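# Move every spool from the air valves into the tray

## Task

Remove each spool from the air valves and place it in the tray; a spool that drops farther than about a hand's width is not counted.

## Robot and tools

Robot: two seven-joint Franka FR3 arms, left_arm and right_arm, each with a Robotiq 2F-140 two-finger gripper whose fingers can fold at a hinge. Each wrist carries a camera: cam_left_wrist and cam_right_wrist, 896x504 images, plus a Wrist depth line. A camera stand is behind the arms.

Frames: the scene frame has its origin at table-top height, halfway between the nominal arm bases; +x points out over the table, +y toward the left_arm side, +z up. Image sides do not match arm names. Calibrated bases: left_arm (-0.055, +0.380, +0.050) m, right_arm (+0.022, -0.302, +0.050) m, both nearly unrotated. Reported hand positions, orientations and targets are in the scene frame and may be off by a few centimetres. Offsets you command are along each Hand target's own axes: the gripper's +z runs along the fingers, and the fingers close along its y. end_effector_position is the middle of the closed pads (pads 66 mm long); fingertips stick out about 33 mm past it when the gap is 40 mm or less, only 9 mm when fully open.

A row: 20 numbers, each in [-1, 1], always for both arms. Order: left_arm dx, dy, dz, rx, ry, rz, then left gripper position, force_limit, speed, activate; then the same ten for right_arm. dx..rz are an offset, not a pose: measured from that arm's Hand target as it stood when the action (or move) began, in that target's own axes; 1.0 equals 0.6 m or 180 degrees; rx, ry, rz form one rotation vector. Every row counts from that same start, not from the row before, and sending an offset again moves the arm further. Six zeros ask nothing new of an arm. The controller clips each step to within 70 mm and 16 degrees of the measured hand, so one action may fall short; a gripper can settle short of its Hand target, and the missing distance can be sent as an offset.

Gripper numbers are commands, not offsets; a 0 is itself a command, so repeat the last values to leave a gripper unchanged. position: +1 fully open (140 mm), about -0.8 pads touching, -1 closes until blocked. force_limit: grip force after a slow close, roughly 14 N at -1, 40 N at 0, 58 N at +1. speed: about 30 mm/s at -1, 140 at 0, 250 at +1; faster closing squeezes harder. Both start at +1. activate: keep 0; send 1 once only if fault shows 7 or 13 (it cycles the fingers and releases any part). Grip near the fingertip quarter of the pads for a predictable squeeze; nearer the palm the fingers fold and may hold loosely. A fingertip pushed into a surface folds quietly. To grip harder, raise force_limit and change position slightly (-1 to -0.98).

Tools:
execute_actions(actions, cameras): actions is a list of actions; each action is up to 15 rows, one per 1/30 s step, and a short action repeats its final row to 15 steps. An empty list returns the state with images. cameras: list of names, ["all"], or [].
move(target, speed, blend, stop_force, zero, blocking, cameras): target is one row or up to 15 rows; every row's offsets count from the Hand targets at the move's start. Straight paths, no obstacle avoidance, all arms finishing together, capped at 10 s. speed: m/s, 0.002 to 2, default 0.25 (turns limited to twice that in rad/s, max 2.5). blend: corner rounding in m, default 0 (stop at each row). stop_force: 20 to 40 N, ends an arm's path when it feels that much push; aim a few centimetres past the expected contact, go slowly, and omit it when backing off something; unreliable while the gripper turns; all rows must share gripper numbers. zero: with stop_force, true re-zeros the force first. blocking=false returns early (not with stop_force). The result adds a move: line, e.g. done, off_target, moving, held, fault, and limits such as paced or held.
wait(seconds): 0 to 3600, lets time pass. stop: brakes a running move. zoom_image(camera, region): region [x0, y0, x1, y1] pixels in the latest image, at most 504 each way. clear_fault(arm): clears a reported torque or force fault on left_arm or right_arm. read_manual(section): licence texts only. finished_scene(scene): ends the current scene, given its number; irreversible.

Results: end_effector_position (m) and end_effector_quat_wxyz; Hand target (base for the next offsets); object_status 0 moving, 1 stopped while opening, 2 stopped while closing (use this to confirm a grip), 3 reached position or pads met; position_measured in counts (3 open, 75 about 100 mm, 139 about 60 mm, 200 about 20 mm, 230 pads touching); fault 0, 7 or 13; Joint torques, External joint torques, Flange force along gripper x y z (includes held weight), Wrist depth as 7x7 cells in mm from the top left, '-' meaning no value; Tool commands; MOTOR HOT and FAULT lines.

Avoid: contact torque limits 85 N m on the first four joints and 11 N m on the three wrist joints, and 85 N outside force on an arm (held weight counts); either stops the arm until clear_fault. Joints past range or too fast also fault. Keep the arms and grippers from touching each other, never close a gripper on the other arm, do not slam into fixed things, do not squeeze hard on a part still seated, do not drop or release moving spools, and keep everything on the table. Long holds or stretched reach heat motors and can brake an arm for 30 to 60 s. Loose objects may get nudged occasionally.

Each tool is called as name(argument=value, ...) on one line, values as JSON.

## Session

execute_actions(actions=[])

Scene clock: 0.00 s.
left_arm: end_effector_position=(+0.6306, +0.2306, +0.1011) position_measured=3 object_status=3 fault=0 end_effector_quat_wxyz=(+0.521, -0.496, +0.693, +0.059) | right_arm: end_effector_position=(+0.3682, -0.5476, +0.3726) position_measured=3 object_status=3 fault=0 end_effector_quat_wxyz=(+0.110, -0.577, +0.807, +0.062)
Joint positions: left_arm=[-0.599 0.663 0.119 -1.901 1.483 2.171 -1.412] | right_arm=[-0.82 -0.359 -0.013 -2.187 0.236 1.736 -0.503]
Joint velocities: within noise
Joint torques (N m): no reading
External joint torques (N m): no reading
Flange force (N): no reading
Wrist depth (mm): cam_left_wrist=[1740 1728 - - 234 186 161 / 1459 1804 - - 290 236 182 / 1933 1980 2537 643 - 137 113 / 1918 104 - 2768 2365 - 96 / - 97 2436 - 2298 - - / - - - 2276 - - - / - - - 1728 1964 1903 -] | cam_right_wrist=[464 457 - - - - 443 / 470 483 - - - - 470 / 559 - 533 538 - 550 444 / 580 - 572 543 - 528 413 / - 118 623 - 608 127 392 / - 109 684 730 - 129 90 / - - - - - - -]
Hand target: left_arm +0.6306, +0.2306, +0.1011; +0.521, -0.496, +0.693, +0.059 | right_arm +0.3682, -0.5476, +0.3726; +0.110, -0.577, +0.807, +0.062
Tool commands: left_gripper/position=+1.0 left_gripper/force_limit=+1.0 left_gripper/speed=+1.0 left_gripper/activate=+0.0 right_gripper/position=+1.0 right_gripper/force_limit=+1.0 right_gripper/speed=+1.0 right_gripper/activate=+0.0

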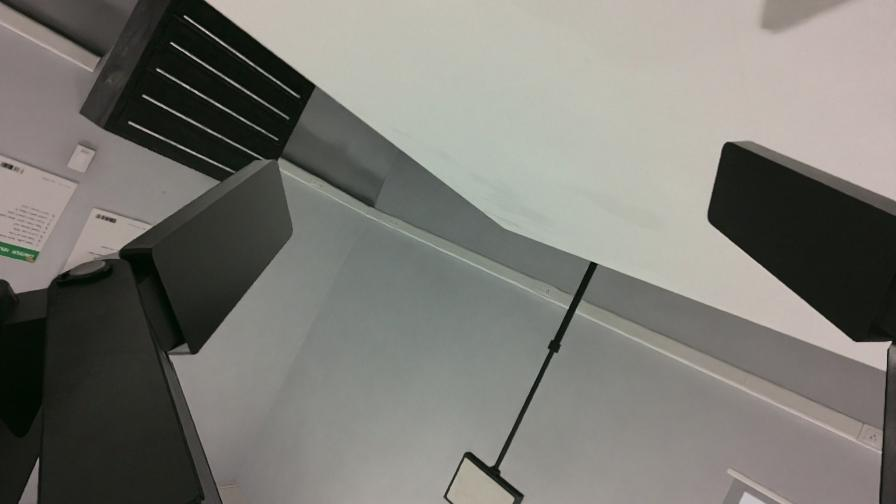

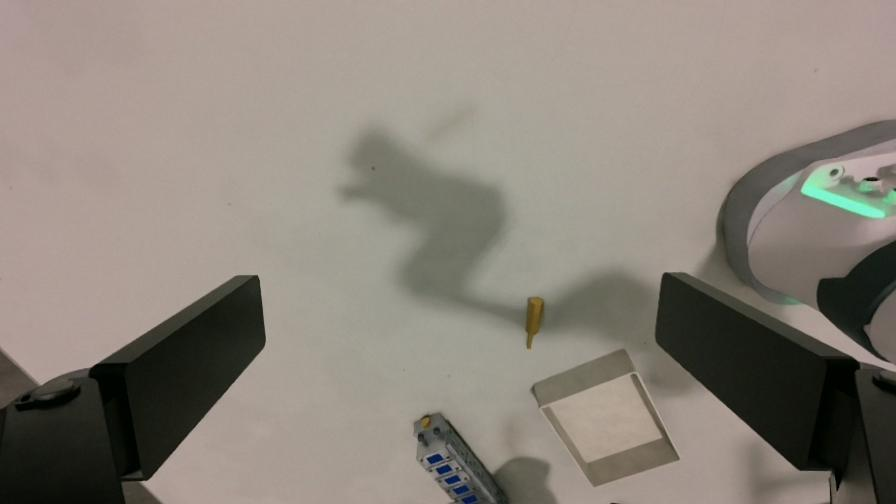

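move(target=[[-0.331,-0.0565,-0.299,0,0,0,1,1,1,0,0,0,0,0,0,0,1,1,1,0],[-0.651,0.3,-0.459,-0.402,0.0455,-0.534,1,1,1,0,0,0,0,0,0,0,1,1,1,0]], blend=[0.03,0], speed=0.35)

move(target=[0,0,0,0,0,0,1,1,1,0,-0.838,0.197,0.129,-0.082,0.046,-0.601,1,1,1,0], cameras=["all"], speed=0.35)

Scene clock: 16.17 s.
left_arm: end_effector_position=(+0.3012, +0.4015, +0.4527) position_measured=3 object_status=3 fault=0 end_effector_quat_wxyz=(-0.001, +1.000, -0.004, +0.001) | right_arm: end_effector_position=(+0.3682, -0.5476, +0.3726) position_measured=3 object_status=3 fault=0 end_effector_quat_wxyz=(+0.110, -0.577, +0.807, +0.062)
Joint positions: left_arm=[-0.316 -0.654 0.287 -2.183 0.176 1.552 -1.691] | right_arm=[-0.82 -0.359 -0.013 -2.187 0.236 1.736 -0.503]
Joint velocities: left_arm=[0 0.001 0.001 -0.001 -0.001 0.001 -0.007] | right_arm=[within noise]
Joint torques (N m): left_arm=[0.87 -6.96 -6.96 22.91 0.57 2.49 -0.08] | right_arm=[0.72 -19.39 0.01 24.66 1.19 2.23 -0.1]
External joint torques (N m): left_arm=[1.03 0.21 -0.88 -0.51 -0.3 -0.17 -0.08] | right_arm=[0.71 0.18 0.32 -0.27 -0.02 -0.12 -0.09]
Flange force (N): left_arm=[-1.7 1.3 0.9] | right_arm=[-0.6 -0.1 0.6]
Wrist depth (mm): cam_left_wrist=[- 535 - - - - - / - - - - - - 546 / 1400 - 590 - - 127 107 / 1441 104 - - 646 - 96 / - 96 - 587 604 719 - / - - - 498 498 - - / - - 2342 432 431 933 -] | cam_right_wrist=[465 461 455 - 443 - 443 / - 485 - - 475 476 - / - 565 526 - - - 443 / - 559 - - 568 466 412 / - 118 - 636 605 127 388 / - 128 633 650 - - 90 / - 785 799 - 763 - -]
Hand target: left_arm +0.3003, +0.4003, +0.4517; +0.000, +1.000, +0.000, +0.000 | right_arm +0.3682, -0.5476, +0.3726; +0.110, -0.577, +0.807, +0.062
Off the commanded pose: left_arm 0.002 m, 1 deg | right_arm 0.000 m, 0 deg.
move: done

Scene clock: 20.07 s.
left_arm: end_effector_position=(+0.3012, +0.4015, +0.4527) position_measured=3 object_status=3 fault=0 end_effector_quat_wxyz=(-0.001, +1.000, -0.003, +0.001) | right_arm: end_effector_position=(+0.4199, -0.0288, +0.4204) position_measured=3 object_status=3 fault=0 end_effector_quat_wxyz=(-0.002, +1.000, -0.005, +0.000)
Joint positions: left_arm=[-0.315 -0.654 0.286 -2.183 0.175 1.552 -1.693] | right_arm=[0.018 -0.281 0.458 -1.953 0.127 1.702 -1.067]
Joint velocities: left_arm=[within noise] | right_arm=[0 0.001 0.001 0 -0.001 -0.001 -0.006]
Joint torques (N m): left_arm=[0.84 -6.89 -6.87 22.88 0.59 2.52 -0.15] | right_arm=[0.75 -17.94 -4.8 24.8 0.42 2.31 -0.24]
External joint torques (N m): left_arm=[0.98 0.46 -0.76 -0.67 -0.29 -0.15 -0.15] | right_arm=[0.95 0.9 -0.29 0.09 -0.4 -0.38 -0.24]
Flange force (N): left_arm=[-1.2 1.3 1.3] | right_arm=[2.6 -1.4 -1.4]
Wrist depth (mm): cam_left_wrist=[- - 531 - - 517 - / - - - - - - - / 1441 - - 598 - 128 106 / 1485 104 - - - - 96 / - 96 721 586 - - - / - - - 495 484 - - / - - 2030 432 433 1859 -] | cam_right_wrist=[516 525 520 547 525 532 - / 512 - 537 - - - - / 562 - 558 - 583 - 572 / 573 574 - - - 592 590 / - 118 598 601 - 127 - / - 110 621 - 652 129 90 / - 648 643 646 579 577 -]
Hand target: left_arm +0.3003, +0.4003, +0.4517; +0.000, +1.000, +0.000, +0.000 | right_arm +0.4203, -0.0301, +0.4195; +0.000, +1.000, +0.000, -0.001
Off the commanded pose: left_arm 0.002 m, 0 deg | right_arm 0.002 m, 1 deg.
move: done

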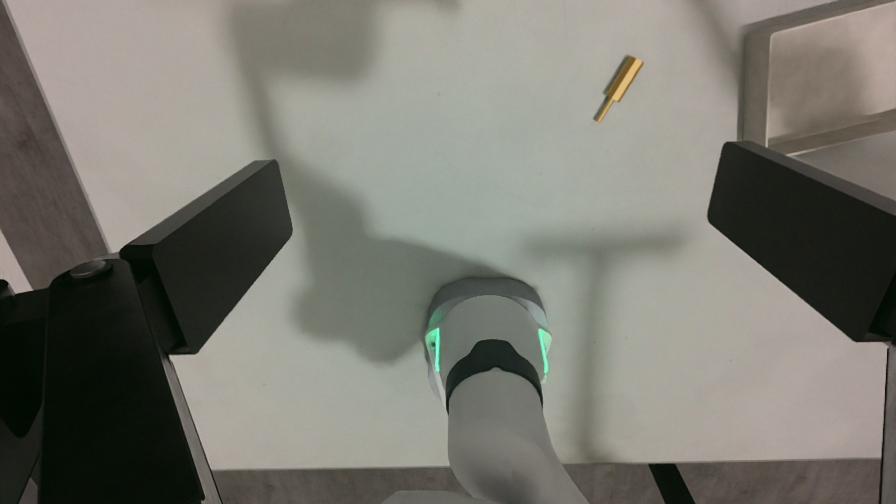

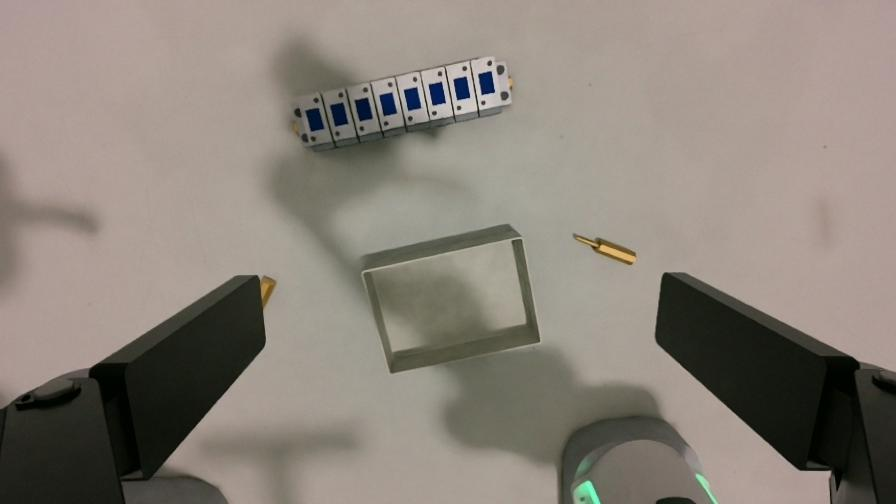

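zoom_image(camera="cam_right_wrist", region=[280, 40, 530, 170])

Scaled by 2.016 from the camera's image (finer frame: 1280x720).

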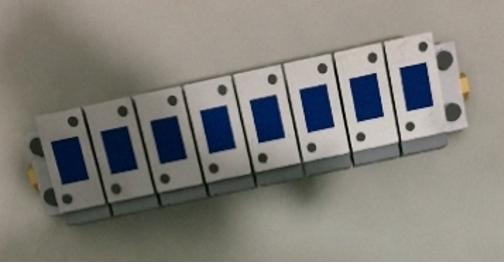

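move(target=[0,0,0,0,0,0,1,1,1,0,-0.1169,0.3917,0.4833,0,0,-0.375,1,1,1,0], cameras=["cam_right_wrist"], speed=0.35)

Scene clock: 29.67 s.
left_arm: end_effector_position=(+0.3012, +0.4015, +0.4527) position_measured=3 object_status=3 fault=0 end_effector_quat_wxyz=(-0.001, +1.000, -0.003, +0.001) | right_arm: end_effector_position=(+0.3482, -0.2651, +0.1284) position_measured=3 object_status=3 fault=0 end_effector_quat_wxyz=(-0.002, +0.835, +0.551, -0.003)
Joint positions: left_arm=[-0.315 -0.654 0.286 -2.183 0.175 1.552 -1.693] | right_arm=[0.334 -0.439 -0.32 -2.914 -0.217 2.477 -2.472]
Joint velocities: left_arm=[within noise] | right_arm=[0.002 -0.001 0 0 0 0 -0.005]
Joint torques (N m): left_arm=[0.83 -6.95 -6.85 22.86 0.58 2.51 -0.18] | right_arm=[0.99 -12.79 1.9 20.56 0.25 2.71 -0.29]
External joint torques (N m): left_arm=[0.95 0.4 -0.77 -0.66 -0.3 -0.15 -0.18] | right_arm=[1.08 -0.6 -0.09 0.4 -0.34 0.11 -0.29]
Flange force (N): left_arm=[-1.3 1.4 1.3] | right_arm=[0.5 -0.1 -1.4]
Wrist depth (mm): cam_left_wrist=[- - 532 - - 506 - / - - - 570 - - - / 1368 - - - - 127 106 / 1424 104 - - - 636 96 / - 96 - 587 - - - / - - - 486 - - - / - - 2175 433 430 1831 -] | cam_right_wrist=[223 - - 248 248 252 256 / 254 - 258 258 260 260 263 / 262 265 258 267 270 271 274 / 272 275 276 277 - 277 285 / - 118 290 290 291 129 - / - 128 299 300 - 303 90 / - 312 - 306 322 320 -]
Hand target: left_arm +0.3003, +0.4003, +0.4517; +0.000, +1.000, +0.000, +0.000 | right_arm +0.3499, -0.2651, +0.1296; +0.000, +0.831, +0.556, +0.000
Off the commanded pose: left_arm 0.002 m, 0 deg | right_arm 0.002 m, 1 deg.
move: done; limits=paced

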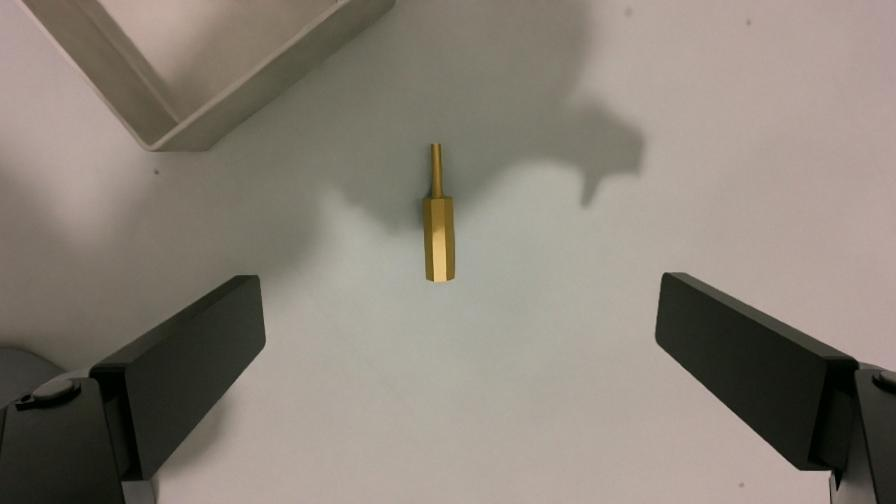

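move(target=[0,0,0,0,0,0,1,1,1,0,0.0067,-0.0125,0.09,0,0,-0.0097,-0.08,0,0,0], cameras=["cam_right_wrist"])

Scene clock: 34.57 s.
left_arm: end_effector_position=(+0.3012, +0.4015, +0.4527) position_measured=3 object_status=3 fault=0 end_effector_quat_wxyz=(-0.001, +1.000, -0.003, +0.001) | right_arm: end_effector_position=(+0.3438, -0.2585, +0.0760) position_measured=139 object_status=3 fault=0 end_effector_quat_wxyz=(+0.000, +0.824, +0.566, -0.001)
Joint positions: left_arm=[-0.315 -0.654 0.286 -2.183 0.175 1.552 -1.693] | right_arm=[0.384 -0.26 -0.359 -2.955 -0.215 2.7 -2.494]
Joint velocities: left_arm=[within noise] | right_arm=[0.003 -0.001 -0.002 0 0 0.005 -0.001]
Joint torques (N m): left_arm=[0.83 -6.95 -6.91 22.9 0.57 2.51 -0.17] | right_arm=[0.76 -14.28 1.94 17.78 0.42 2.69 -0.22]
External joint torques (N m): left_arm=[0.97 0.33 -0.8 -0.63 -0.31 -0.16 -0.17] | right_arm=[0.91 0.64 0.69 0.86 -0.01 0.09 -0.22]
Flange force (N): left_arm=[-1.5 1.4 1.2] | right_arm=[4.7 4.0 3.3]
Wrist depth (mm): cam_left_wrist=[517 - - - 555 - - / 587 - - - - - - / 1262 - - - - 128 106 / 1476 104 - 644 - - 96 / - 96 - 603 633 719 - / - - - 492 500 - - / - - 2460 431 799 1740 -] | cam_right_wrist=[- - 195 201 203 204 205 / 177 203 207 207 209 212 213 / 211 212 213 213 217 219 221 / 218 219 220 223 225 229 230 / 227 228 146 233 164 236 240 / 234 84 113 248 242 - 247 / - - 252 253 255 - -]
Hand target: left_arm +0.3003, +0.4003, +0.4517; +0.000, +1.000, +0.000, +0.000 | right_arm +0.3444, -0.2585, +0.0756; +0.000, +0.823, +0.568, +0.000
Off the commanded pose: left_arm 0.002 m, 0 deg | right_arm 0.001 m, 0 deg.
move: done

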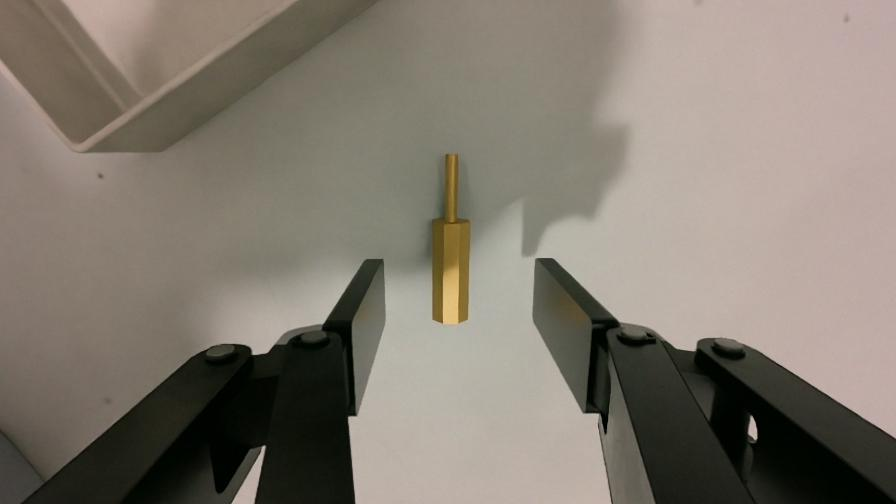

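move(target=[[0,0,0,0,0,0,1,1,1,0,-0.0033,-0.0033,0.0735,0,0,0,-0.08,0,0,0],[0,0,0,0,0,0,1,1,1,0,-0.0033,-0.0033,0.0735,0,0,0,-1,-0.6,-1,0]], cameras=["cam_right_wrist"], speed=0.1)

Scene clock: 40.67 s.
left_arm: end_effector_position=(+0.3012, +0.4015, +0.4527) position_measured=3 object_status=3 fault=0 end_effector_quat_wxyz=(-0.001, +1.000, -0.003, +0.001) | right_arm: end_effector_position=(+0.3415, -0.2592, +0.0320) position_measured=204 object_status=0 fault=0 end_effector_quat_wxyz=(+0.000, +0.824, +0.567, +0.000)
Joint positions: left_arm=[-0.315 -0.654 0.286 -2.183 0.175 1.552 -1.693] | right_arm=[0.459 -0.069 -0.409 -2.96 -0.112 2.894 -2.567]
Joint torques (N m): left_arm=[0.81 -6.93 -6.86 22.87 0.56 2.51 -0.14] | right_arm=[0.66 -17.42 -0.36 14.71 0.54 2.72 -0.27]
External joint torques (N m): left_arm=[0.9 0.5 -0.8 -0.73 -0.33 -0.17 -0.14] | right_arm=[0.87 0.5 -0.6 1.03 0.28 0.11 -0.27]
Flange force (N): left_arm=[-1.2 1.5 1.4] | right_arm=[3.3 6.9 8.2]
Wrist depth (mm): cam_left_wrist=[- - - - - - 512 / 1296 - - - - - - / 1476 - - - - 127 106 / 1459 104 - - - - 96 / - 96 662 607 - - - / - - - 509 487 - - / - 840 2537 435 430 2320 -] | cam_right_wrist=[119 143 158 159 161 162 164 / 143 163 164 165 166 168 170 / 168 169 171 172 174 174 176 / 174 175 177 175 180 182 183 / 181 182 182 164 184 188 191 / 187 187 - 192 - 88 199 / 194 - - 200 - - 206]
Hand target: left_arm +0.3003, +0.4003, +0.4517; +0.000, +1.000, +0.000, +0.000 | right_arm +0.3418, -0.2596, +0.0315; +0.000, +0.823, +0.568, +0.000
Off the commanded pose: left_arm 0.002 m, 0 deg | right_arm 0.001 m, 0 deg.
move: done

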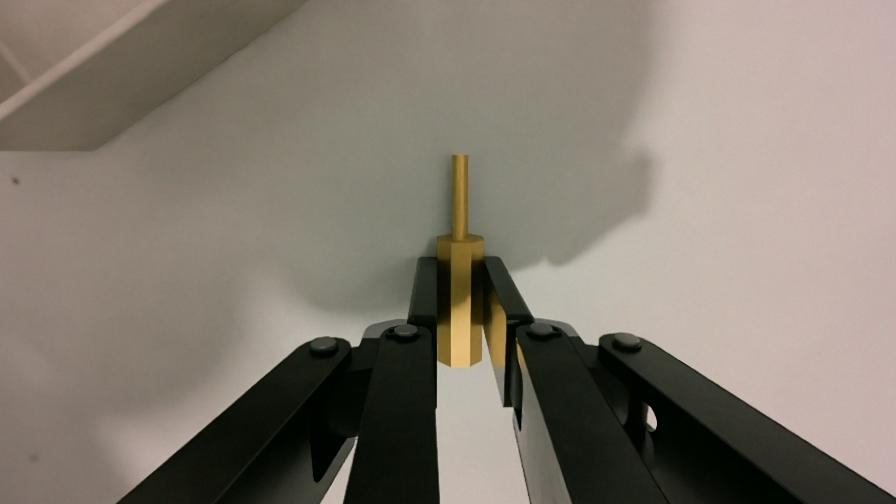

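move(target=[[0,0,0,0,0,0,1,1,1,0,0,0,-0.12,0,0,0,-1,-0.6,-1,0],[0,0,0,0,0,0,1,1,1,0,0.298,0.062,-0.214,0,0,0.3206,-1,-0.6,-1,0]], cameras=["cam_right_wrist"], speed=[0.2,0.3], blend=[0.03,0])

Scene clock: 48.43 s.
left_arm: end_effector_position=(+0.3012, +0.4015, +0.4527) position_measured=3 object_status=3 fault=0 end_effector_quat_wxyz=(-0.001, +1.000, -0.003, +0.001) | right_arm: end_effector_position=(+0.4398, -0.1052, +0.1602) position_measured=204 object_status=2 fault=0 end_effector_quat_wxyz=(-0.002, +0.995, +0.103, +0.000)
Joint positions: left_arm=[-0.315 -0.654 0.286 -2.183 0.175 1.552 -1.693] | right_arm=[0.271 -0.093 0.117 -2.489 0.021 2.397 -1.355]
Joint velocities: left_arm=[within noise] | right_arm=[0.002 0.001 0 -0.001 0 -0.001 0.005]
Joint torques (N m): left_arm=[0.85 -6.94 -6.91 22.91 0.58 2.5 -0.16] | right_arm=[0.09 -26.1 -0.26 22.83 0.22 2.4 0.12]
External joint torques (N m): left_arm=[1.06 0.3 -0.74 -0.55 -0.29 -0.16 -0.16] | right_arm=[0.37 -0.14 0.44 1.02 -0.37 -0.28 0.12]
Flange force (N): left_arm=[-1.4 1.2 1.0] | right_arm=[2.9 -1.8 -1.8]
Wrist depth (mm): cam_left_wrist=[- - - 545 - 519 - / - - - - - - - / 1392 - - - 568 128 106 / 1467 104 - - - - 96 / - 96 - 588 - - - / - - - 499 486 - - / - - 1933 432 432 2030 -] | cam_right_wrist=[229 226 230 231 288 286 288 / 287 288 242 293 294 297 298 / 294 298 300 302 304 305 306 / 303 309 313 308 315 321 - / 322 313 318 130 325 327 339 / 332 - - - - 83 344 / - - - - - - -]
Hand target: left_arm +0.3003, +0.4003, +0.4517; +0.000, +1.000, +0.000, +0.000 | right_arm +0.4401, -0.1056, +0.1598; +0.000, +0.995, +0.101, -0.001
Off the commanded pose: left_arm 0.002 m, 0 deg | right_arm 0.001 m, 0 deg.
move: done

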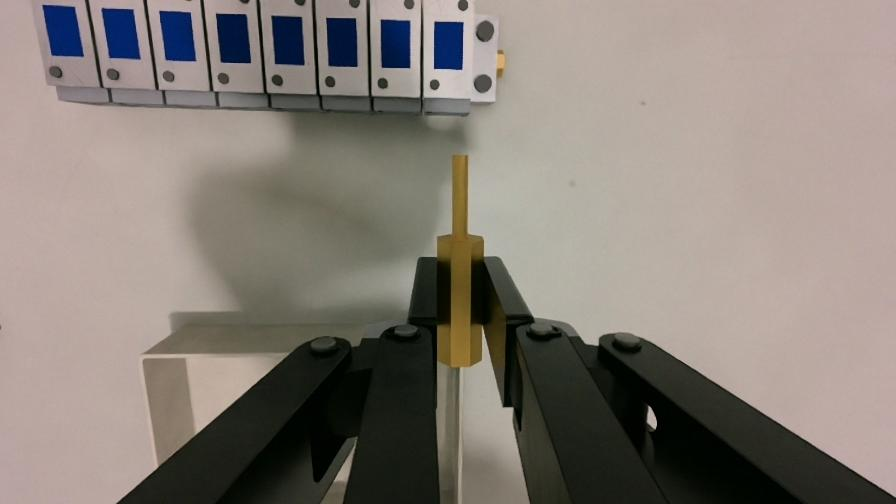

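move(target=[[0,0,0,0,0,0,1,1,1,0,0.0187,-0.0093,0.1435,0,0,0.009,-1,-0.6,-1,0]], cameras=["cam_right_wrist"], speed=[0.2])

zoom_image(camera="cam_right_wrist", region=[380, 50, 560, 230])

Scene clock: 56.33 s.
left_arm: end_effector_position=(+0.3012, +0.4015, +0.4527) position_measured=3 object_status=3 fault=0 end_effector_quat_wxyz=(-0.001, +1.000, -0.003, +0.001) | right_arm: end_effector_position=(+0.4486, -0.0981, +0.0739) position_measured=204 object_status=2 fault=0 end_effector_quat_wxyz=(-0.001, +0.996, +0.089, -0.002)
Joint positions: left_arm=[-0.315 -0.654 0.286 -2.183 0.175 1.552 -1.693] | right_arm=[0.28 0.134 0.111 -2.488 -0.024 2.618 -1.288]
Joint velocities: left_arm=[within noise] | right_arm=[0 0 0.001 -0.001 0 0.001 0.007]
Joint torques (N m): left_arm=[0.84 -6.93 -6.87 22.89 0.57 2.49 -0.18] | right_arm=[0.74 -31.1 -0.12 19.85 0.09 2.85 0.09]
External joint torques (N m): left_arm=[0.93 0.51 -0.81 -0.75 -0.31 -0.19 -0.18] | right_arm=[1.03 -0.31 -0.41 1.11 -0.34 0.16 0.09]
Flange force (N): left_arm=[-1.2 1.5 1.4] | right_arm=[2.7 -2.0 0.0]
Wrist depth (mm): cam_left_wrist=[- - - - - - 519 / 569 561 - - - - - / 1353 - - - - 128 106 / - 104 - - - - 96 / - 96 - 557 - - - / - - - 495 502 - - / - - 1668 437 434 1874 -] | cam_right_wrist=[148 147 149 151 203 205 207 / 158 158 159 161 210 212 214 / 212 213 215 216 216 220 222 / 220 221 223 220 227 228 230 / 228 230 230 130 233 235 240 / 238 237 - 170 - 83 249 / 221 - - - - - 258]
Hand target: left_arm +0.3003, +0.4003, +0.4517; +0.000, +1.000, +0.000, +0.000 | right_arm +0.4499, -0.0979, +0.0737; +0.000, +0.996, +0.086, -0.001
Off the commanded pose: left_arm 0.002 m, 0 deg | right_arm 0.001 m, 0 deg.
move: done

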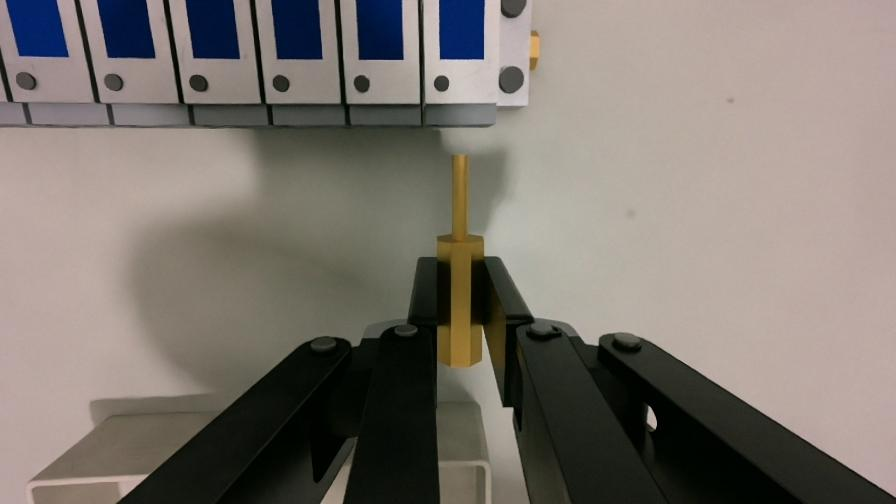

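Scaled by 2.800 from the camera's image (finer frame: 1280x720).

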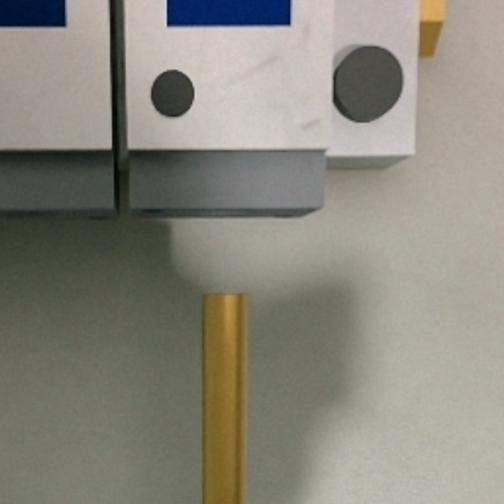

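move(target=[[0,0,0,0,0,0,1,1,1,0,-0.04,0,0,0,0,0,-1,-0.6,-1,0]], cameras=["cam_right_wrist"], speed=[0.2])

zoom_image(camera="cam_right_wrist", region=[320, 0, 500, 180])

Scene clock: 62.40 s.
left_arm: end_effector_position=(+0.3012, +0.4015, +0.4527) position_measured=3 object_status=3 fault=0 end_effector_quat_wxyz=(-0.001, +1.000, -0.003, +0.001) | right_arm: end_effector_position=(+0.4253, -0.1036, +0.0723) position_measured=204 object_status=2 fault=0 end_effector_quat_wxyz=(+0.002, +0.996, +0.091, -0.003)
Joint positions: left_arm=[-0.315 -0.654 0.286 -2.183 0.175 1.552 -1.693] | right_arm=[0.288 0.087 0.116 -2.562 -0.023 2.641 -1.28]
Joint velocities: left_arm=[within noise] | right_arm=[-0.001 -0.001 0 0 -0.001 0.005 0.003]
Joint torques (N m): left_arm=[0.82 -6.94 -6.87 22.87 0.57 2.51 -0.17] | right_arm=[0.71 -30.53 0.18 18.54 0.79 2.77 0.19]
External joint torques (N m): left_arm=[0.98 0.36 -0.74 -0.65 -0.31 -0.16 -0.18] | right_arm=[1.07 -1.86 0.17 0.33 0.37 0.11 0.19]
Flange force (N): left_arm=[-1.4 1.3 1.3] | right_arm=[-3.8 -0.9 -4.9]
Wrist depth (mm): cam_left_wrist=[- 531 542 - - - - / - - - 551 - - - / 1384 - - - - 128 106 / 1450 104 - - - - 96 / - 96 - 583 621 - - / - - - 493 512 - - / - - - 433 432 1657 -] | cam_right_wrist=[151 151 151 153 199 203 204 / 203 203 205 206 210 205 211 / 208 211 212 213 215 217 220 / 218 218 220 165 224 227 228 / 226 227 228 163 231 236 240 / 214 212 - 170 - 243 248 / - - - - - - 258]
Hand target: left_arm +0.3003, +0.4003, +0.4517; +0.000, +1.000, +0.000, +0.000 | right_arm +0.4262, -0.1020, +0.0738; +0.000, +0.996, +0.086, -0.001
Off the commanded pose: left_arm 0.002 m, 0 deg | right_arm 0.002 m, 1 deg.
move: done

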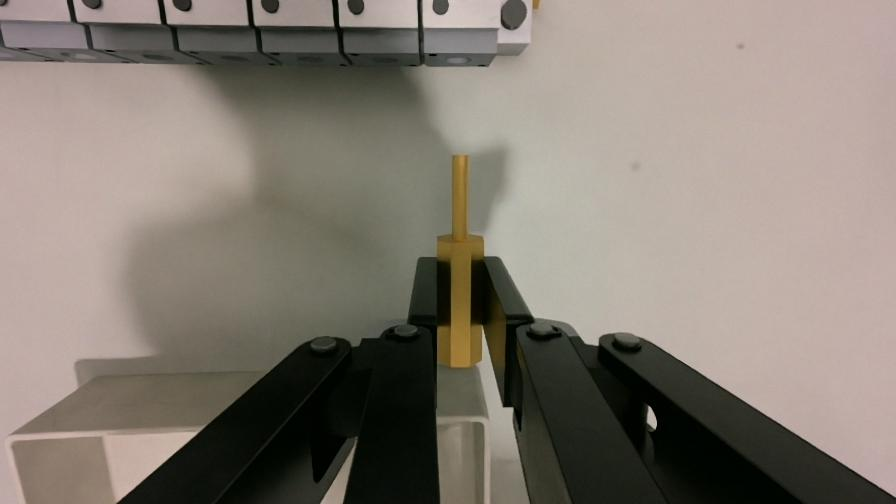

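Scaled by 2.800 from the camera's image (finer frame: 1280x720).

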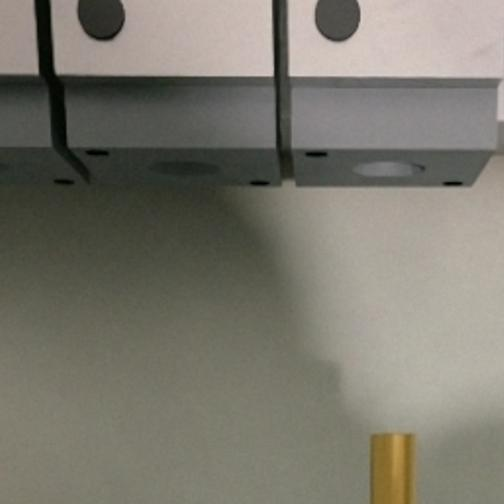

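move(target=[[0,0,0,0,0,0,1,1,1,0,0,0,0.0333,0,0,0,-1,-0.6,-1,0]], cameras=["cam_right_wrist"], speed=[0.1])

zoom_image(camera="cam_right_wrist", region=[320, 0, 500, 180])

Scene clock: 75.73 s.
left_arm: end_effector_position=(+0.3012, +0.4015, +0.4527) position_measured=3 object_status=3 fault=0 end_effector_quat_wxyz=(-0.001, +1.000, -0.003, +0.001) | right_arm: end_effector_position=(+0.4252, -0.1022, +0.0541) position_measured=204 object_status=2 fault=0 end_effector_quat_wxyz=(-0.001, +0.996, +0.089, -0.002)
Joint positions: left_arm=[-0.315 -0.654 0.286 -2.183 0.175 1.552 -1.693] | right_arm=[0.291 0.136 0.113 -2.563 -0.03 2.696 -1.269]
Joint velocities: left_arm=[within noise] | right_arm=[0 0.001 0 0 0 0.004 0.002]
Joint torques (N m): left_arm=[0.85 -6.92 -6.92 22.89 0.57 2.51 -0.19] | right_arm=[0.92 -29.98 -0.09 18.27 0.05 2.86 0.21]
External joint torques (N m): left_arm=[0.94 0.31 -0.9 -0.58 -0.31 -0.16 -0.19] | right_arm=[1.22 -0.35 -0.38 0.77 -0.33 0.17 0.21]
Flange force (N): left_arm=[-1.6 1.6 1.1] | right_arm=[1.4 -2.4 0.2]
Wrist depth (mm): cam_left_wrist=[- - - - - - 509 / - - - - - - - / - - - - - 128 106 / 1467 105 - - 651 - 96 / - 96 694 598 - - - / - - 791 515 - - - / - - 1646 436 1933 1918 -] | cam_right_wrist=[147 134 135 135 185 187 186 / 186 185 188 189 190 192 194 / 192 194 194 201 198 200 200 / 200 200 204 169 206 207 208 / 208 209 209 130 210 215 220 / 213 214 - - - 88 226 / - - - - - - -]
Hand target: left_arm +0.3003, +0.4003, +0.4517; +0.000, +1.000, +0.000, +0.000 | right_arm +0.4262, -0.1020, +0.0538; +0.000, +0.996, +0.086, -0.001
Off the commanded pose: left_arm 0.002 m, 0 deg | right_arm 0.001 m, 0 deg.
move: done

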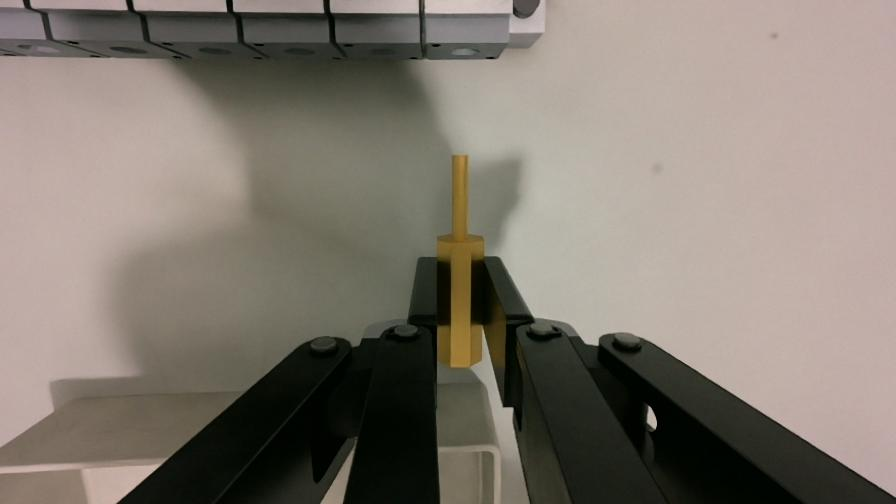

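Scaled by 2.800 from the camera's image (finer frame: 1280x720).

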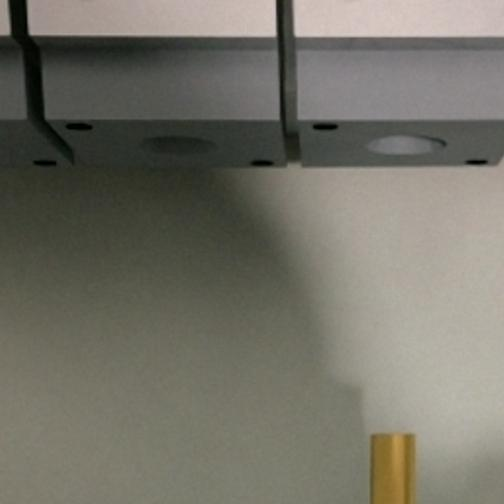

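move(target=[0,0,0,0,0,0.667,1,1,1,0,0,0,0,0,0,0,-1,-0.6,-1,0], speed=0.6)

move(target=[0.129,-0.242,0.528,0.185,-0.107,0.6465,1,1,1,0,0,0,0,0,0,0,-1,-0.6,-1,0], cameras=["all"], speed=0.4)

zoom_image(camera="cam_left_wrist", region=[340, 200, 560, 400])

Scene clock: 87.07 s.
left_arm: end_effector_position=(+0.2996, +0.3989, +0.4514) position_measured=3 object_status=3 fault=0 end_effector_quat_wxyz=(-0.001, -0.503, +0.865, +0.000) | right_arm: end_effector_position=(+0.4254, -0.1021, +0.0541) position_measured=204 object_status=2 fault=0 end_effector_quat_wxyz=(-0.001, +0.996, +0.088, -0.002)
Joint positions: left_arm=[-1.412 -1.188 0.723 -2.108 0.733 1.152 -0.271] | right_arm=[0.294 0.136 0.11 -2.563 -0.03 2.697 -1.268]
Joint velocities: left_arm=[0.001 -0.001 -0.001 0 -0.001 -0.001 0.006] | right_arm=[within noise]
Joint torques (N m): left_arm=[-0.43 16.74 -20.6 13.21 0.99 2.36 0.3] | right_arm=[0.74 -30.05 -0.09 18.27 0.22 2.89 0.11]
External joint torques (N m): left_arm=[-0.11 -0.46 -0.61 -0.54 0.31 -0.28 0.3] | right_arm=[1.08 -0.53 -0.32 0.89 -0.16 0.22 0.11]
Flange force (N): left_arm=[0.0 2.8 1.5] | right_arm=[1.3 -2.0 -0.4]
Wrist depth (mm): cam_left_wrist=[- - - - - - - / - 601 - - - 533 501 / 625 - - - 590 128 106 / - 104 - - - - 96 / - 96 - - 690 - - / - - - - 745 1657 - / - - - 1903 1804 1804 -] | cam_right_wrist=[134 134 135 136 185 - 187 / 186 186 187 192 193 192 194 / 192 194 197 196 198 201 201 / 200 201 202 162 207 209 209 / 209 208 209 130 210 215 219 / 206 214 - 187 - 88 227 / - - - - - - 234]
Hand target: left_arm +0.3003, +0.4003, +0.4517; +0.000, -0.500, +0.866, +0.000 | right_arm +0.4262, -0.1020, +0.0538; +0.000, +0.996, +0.086, -0.001
Off the commanded pose: left_arm 0.002 m, 0 deg | right_arm 0.001 m, 0 deg.
move: done; limits=paced

Scene clock: 91.80 s.
left_arm: end_effector_position=(+0.3867, +0.2607, +0.1344) position_measured=3 object_status=3 fault=0 end_effector_quat_wxyz=(+0.237, +0.479, +0.834, -0.136) | right_arm: end_effector_position=(+0.4254, -0.1021, +0.0541) position_measured=204 object_status=2 fault=0 end_effector_quat_wxyz=(+0.000, +0.996, +0.088, -0.002)
Joint positions: left_arm=[-1.255 -1.769 1.643 -2.711 1.62 1.966 1.759] | right_arm=[0.295 0.136 0.109 -2.563 -0.03 2.697 -1.268]
Joint velocities: left_arm=[-0.001 0 0.001 0 -0.001 0.001 0.006] | right_arm=[within noise]
Joint torques (N m): left_arm=[0.67 13.32 -23.87 -5.64 0.37 3.63 0.32] | right_arm=[0.75 -30 -0.12 18.25 0.25 2.89 0.13]
External joint torques (N m): left_arm=[0.98 -0.82 -0.31 -0.95 -0.32 0.23 0.34] | right_arm=[1.13 -0.43 -0.32 0.8 -0.13 0.2 0.13]
Flange force (N): left_arm=[4.8 -2.8 -4.1] | right_arm=[1.2 -2.0 -0.2]
Wrist depth (mm): cam_left_wrist=[243 241 244 - 239 - 236 / - - 280 282 273 - 289 / 297 - 323 - - 128 113 / - 104 429 - 461 - 96 / - 96 - - 596 - - / - - - - 944 2137 - / - - 375 - 2156 2412 -] | cam_right_wrist=[134 134 135 136 184 186 187 / 185 186 188 189 191 192 194 / 192 194 196 196 198 200 202 / 200 201 202 164 206 207 209 / 207 207 - 130 211 215 217 / 206 214 - 187 - 88 227 / - - - - - - 235]
Hand target: left_arm +0.3869, +0.2605, +0.1348; +0.238, +0.481, +0.832, -0.138 | right_arm +0.4262, -0.1020, +0.0538; +0.000, +0.996, +0.086, -0.001
Off the commanded pose: left_arm 0.001 m, 0 deg | right_arm 0.001 m, 0 deg.
joint sent to its limit (left arm) — joint 2 (shoulder), lower limit. The joint targets still meet the commanded pose.
move: done; limits=paced

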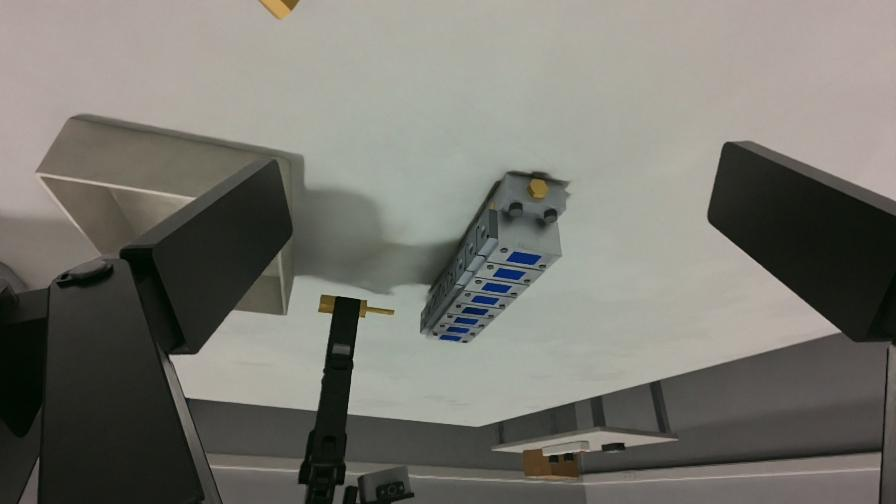

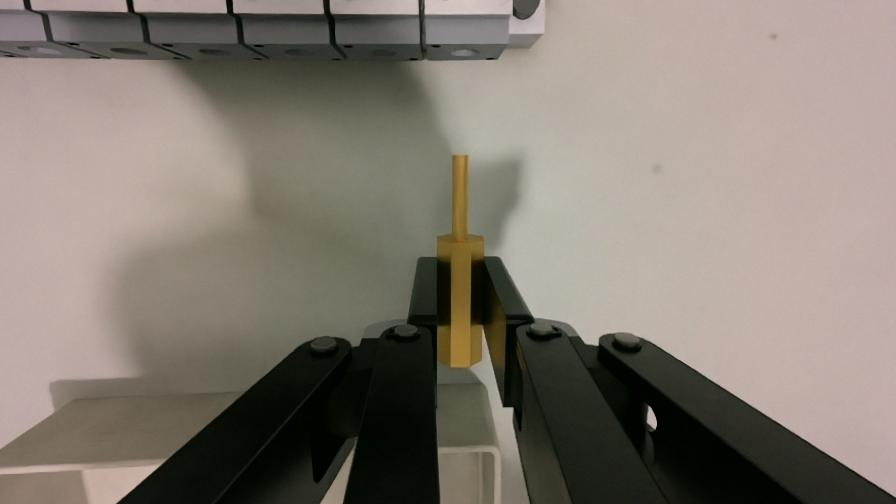

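Scaled by 2.291 from the camera's image (finer frame: 1280x720).

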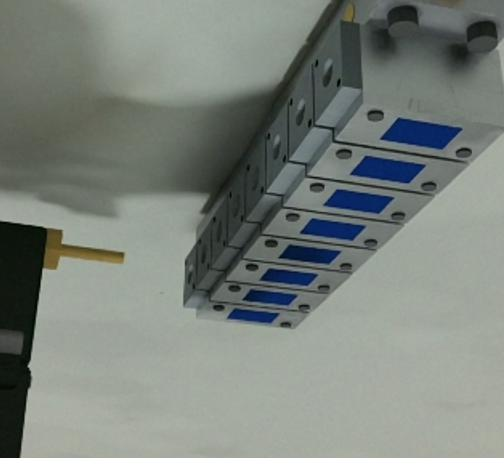

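zoom_image(camera="cam_left_wrist", region=[360, 260, 480, 370])

Scaled by 4.200 from the camera's image (finer frame: 1280x720).

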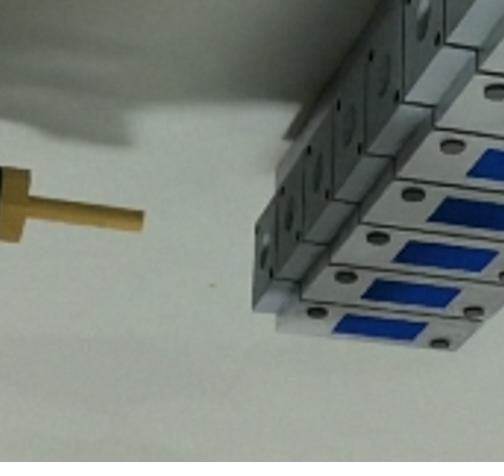

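move(target=[[0,0,0,0,0,0,1,1,1,0,0.037,-0.001,-0.0055,0,0,0,-1,-0.6,-1,0]], cameras=["all"], speed=[0.1])

zoom_image(camera="cam_left_wrist", region=[360, 260, 480, 370])

zoom_image(camera="cam_right_wrist", region=[380, 50, 560, 230])

Scene clock: 96.40 s.
left_arm: end_effector_position=(+0.3867, +0.2607, +0.1344) position_measured=3 object_status=3 fault=0 end_effector_quat_wxyz=(+0.237, +0.480, +0.834, -0.136) | right_arm: end_effector_position=(+0.4477, -0.0966, +0.0576) position_measured=204 object_status=2 fault=0 end_effector_quat_wxyz=(-0.001, +0.996, +0.084, +0.000)
Joint positions: left_arm=[-1.255 -1.769 1.643 -2.711 1.619 1.966 1.761] | right_arm=[0.292 0.174 0.102 -2.494 -0.033 2.667 -1.268]
Joint velocities: left_arm=[within noise] | right_arm=[0.001 -0.001 -0.001 0 -0.001 -0.005 0.002]
Joint torques (N m): left_arm=[0.67 13.31 -23.84 -5.56 0.37 3.6 0.28] | right_arm=[0.36 -31.82 0.02 19.26 0.05 2.44 -0.09]
External joint torques (N m): left_arm=[0.91 -0.83 -0.18 -0.95 -0.33 0.19 0.3] | right_arm=[0.67 -0.54 -0.37 1.3 -0.35 -0.25 -0.09]
Flange force (N): left_arm=[4.7 -2.9 -3.7] | right_arm=[3.4 -1.5 -1.6]
Wrist depth (mm): cam_left_wrist=[236 242 236 240 239 245 236 / 280 285 291 - 285 273 278 / 321 295 343 - 331 128 106 / - 104 - - - - 96 / - 97 462 - - - - / - - - - - 2648 - / - - 368 2137 1859 - -] | cam_right_wrist=[133 135 135 136 187 190 189 / 143 143 144 144 195 196 198 / 196 198 200 200 202 204 205 / 205 206 206 169 211 211 213 / 212 212 - 130 215 219 222 / 219 219 - 224 - 88 229 / - - - - - - -]
Hand target: left_arm +0.3869, +0.2605, +0.1348; +0.238, +0.481, +0.832, -0.138 | right_arm +0.4480, -0.0976, +0.0570; +0.000, +0.996, +0.086, -0.001
Off the commanded pose: left_arm 0.001 m, 0 deg | right_arm 0.001 m, 0 deg.
joint sent to its limit (left arm) — joint 2 (shoulder), lower limit. The joint targets still meet the commanded pose.
move: done

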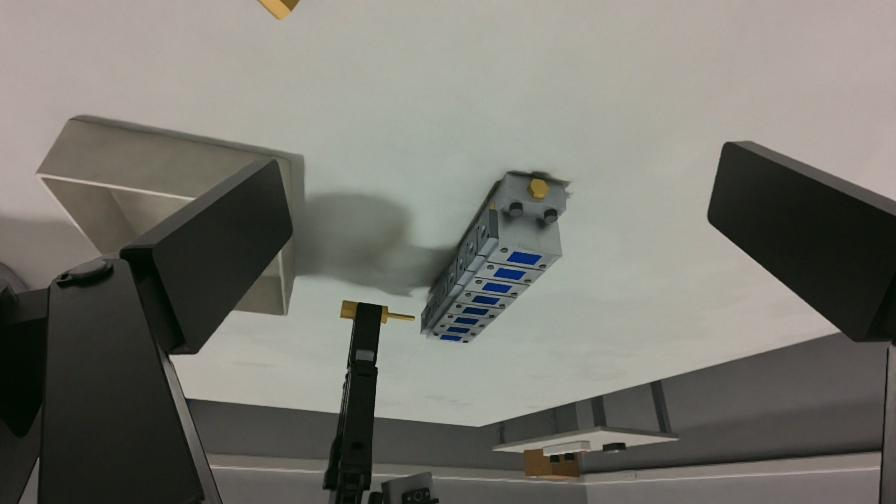

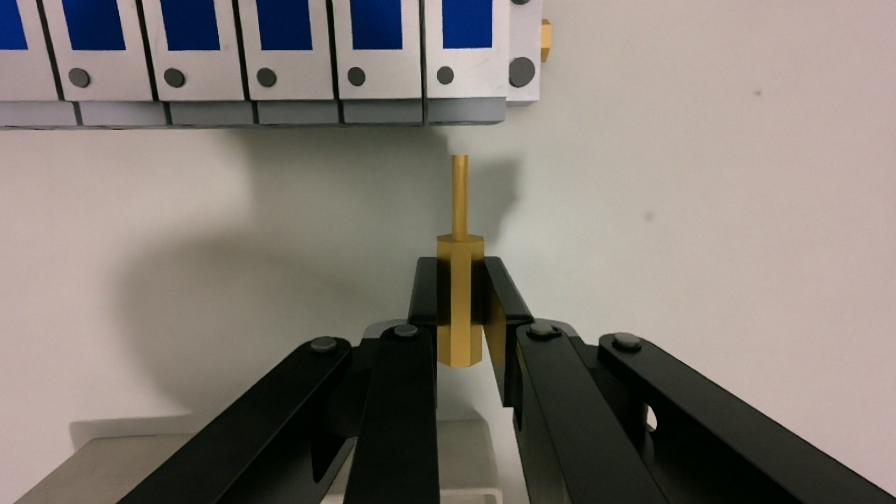

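Scaled by 4.200 from the camera's image (finer frame: 1280x720).

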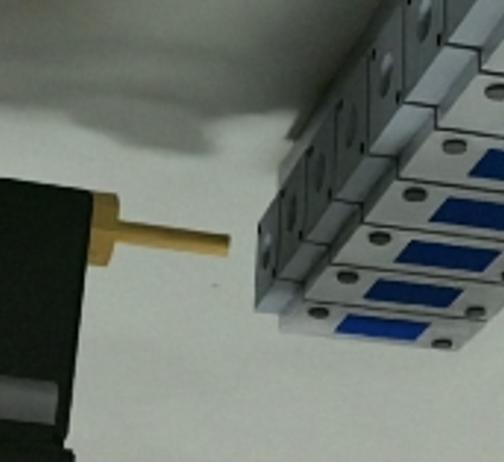

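Scaled by 2.800 from the camera's image (finer frame: 1280x720).

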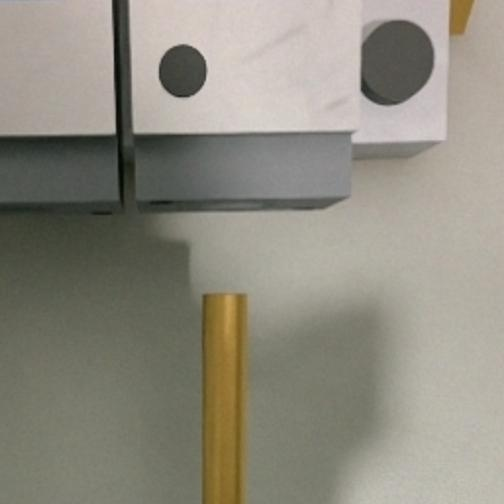

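move(target=[[0,0,0,0,0,0,1,1,1,0,0.0,0.0022,0,0,0,0,-1,-0.6,-1,0],[0,0,0,0,0,0,1,1,1,0,0.028,0.0022,0,0,0,0,-1,-0.6,-1,0]], cameras=["all"], speed=[0.05,0.03], stop_force=20)

zoom_image(camera="cam_left_wrist", region=[360, 260, 480, 370])

zoom_image(camera="cam_right_wrist", region=[380, 50, 560, 230])

Scene clock: 103.80 s.
left_arm: end_effector_position=(+0.3867, +0.2607, +0.1344) position_measured=3 object_status=3 fault=0 end_effector_quat_wxyz=(+0.237, +0.480, +0.834, -0.136) | right_arm: end_effector_position=(+0.4642, -0.0949, +0.0576) position_measured=204 object_status=2 fault=0 end_effector_quat_wxyz=(-0.001, +0.997, +0.082, +0.000)
Joint positions: left_arm=[-1.255 -1.769 1.643 -2.711 1.619 1.966 1.761] | right_arm=[0.285 0.208 0.097 -2.44 -0.037 2.648 -1.273]
Joint torques (N m): left_arm=[0.65 13.35 -23.88 -5.58 0.37 3.61 0.32] | right_arm=[0.07 -33.33 0.39 19.46 0.1 2.41 -0.25]
External joint torques (N m): left_arm=[1.07 -0.77 -0.34 -0.88 -0.31 0.22 0.33] | right_arm=[0.41 -0.38 -0.1 1.07 -0.32 -0.3 -0.25]
Flange force (N): left_arm=[5.0 -2.8 -4.2] | right_arm=[3.2 -0.9 -1.5]
Wrist depth (mm): cam_left_wrist=[251 236 249 - 246 245 231 / 275 293 285 295 282 273 - / - - 321 - 312 137 113 / - 104 - - - - 96 / - 97 - 465 - - - / - 926 - - 998 2935 - / - - 406 - 2118 - -] | cam_right_wrist=[- 133 134 135 188 190 191 / 138 140 140 141 194 197 198 / 196 198 200 200 202 204 206 / - 205 206 164 210 212 214 / 212 213 214 130 215 219 222 / 219 219 - 225 - 225 238 / - - - 218 - - 239]
Hand target: left_arm +0.3869, +0.2605, +0.1348; +0.238, +0.481, +0.832, -0.138 | right_arm +0.4647, -0.0960, +0.0570; +0.000, +0.996, +0.086, -0.001
Off the commanded pose: left_arm 0.001 m, 0 deg | right_arm 0.001 m, 1 deg.
joint sent to its limit (left arm) — joint 2 (shoulder), lower limit. The joint targets still meet the commanded pose.
move: done

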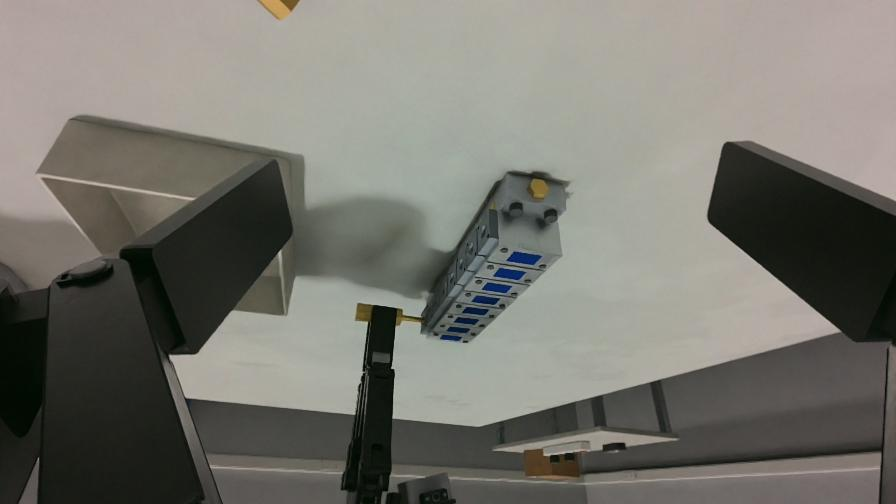

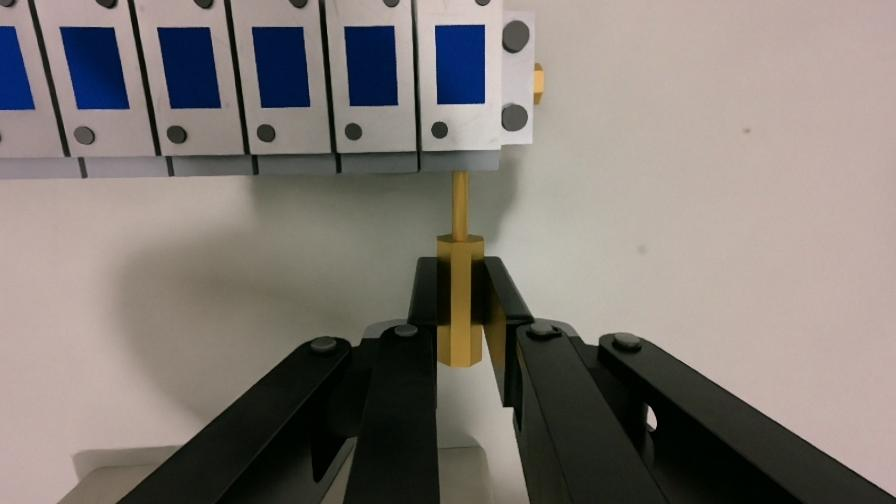

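Scaled by 4.200 from the camera's image (finer frame: 1280x720).

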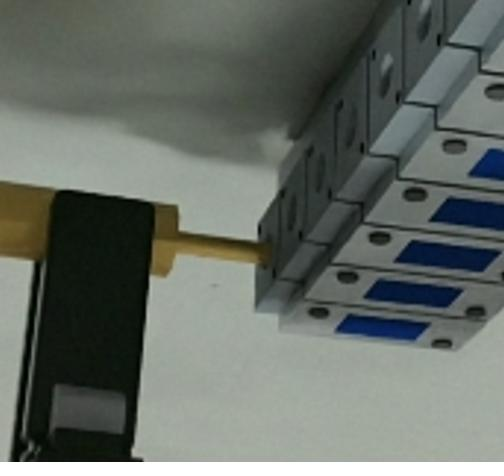

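Scaled by 2.800 from the camera's image (finer frame: 1280x720).

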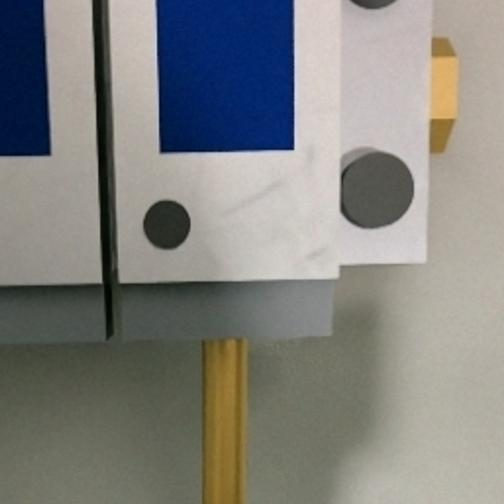

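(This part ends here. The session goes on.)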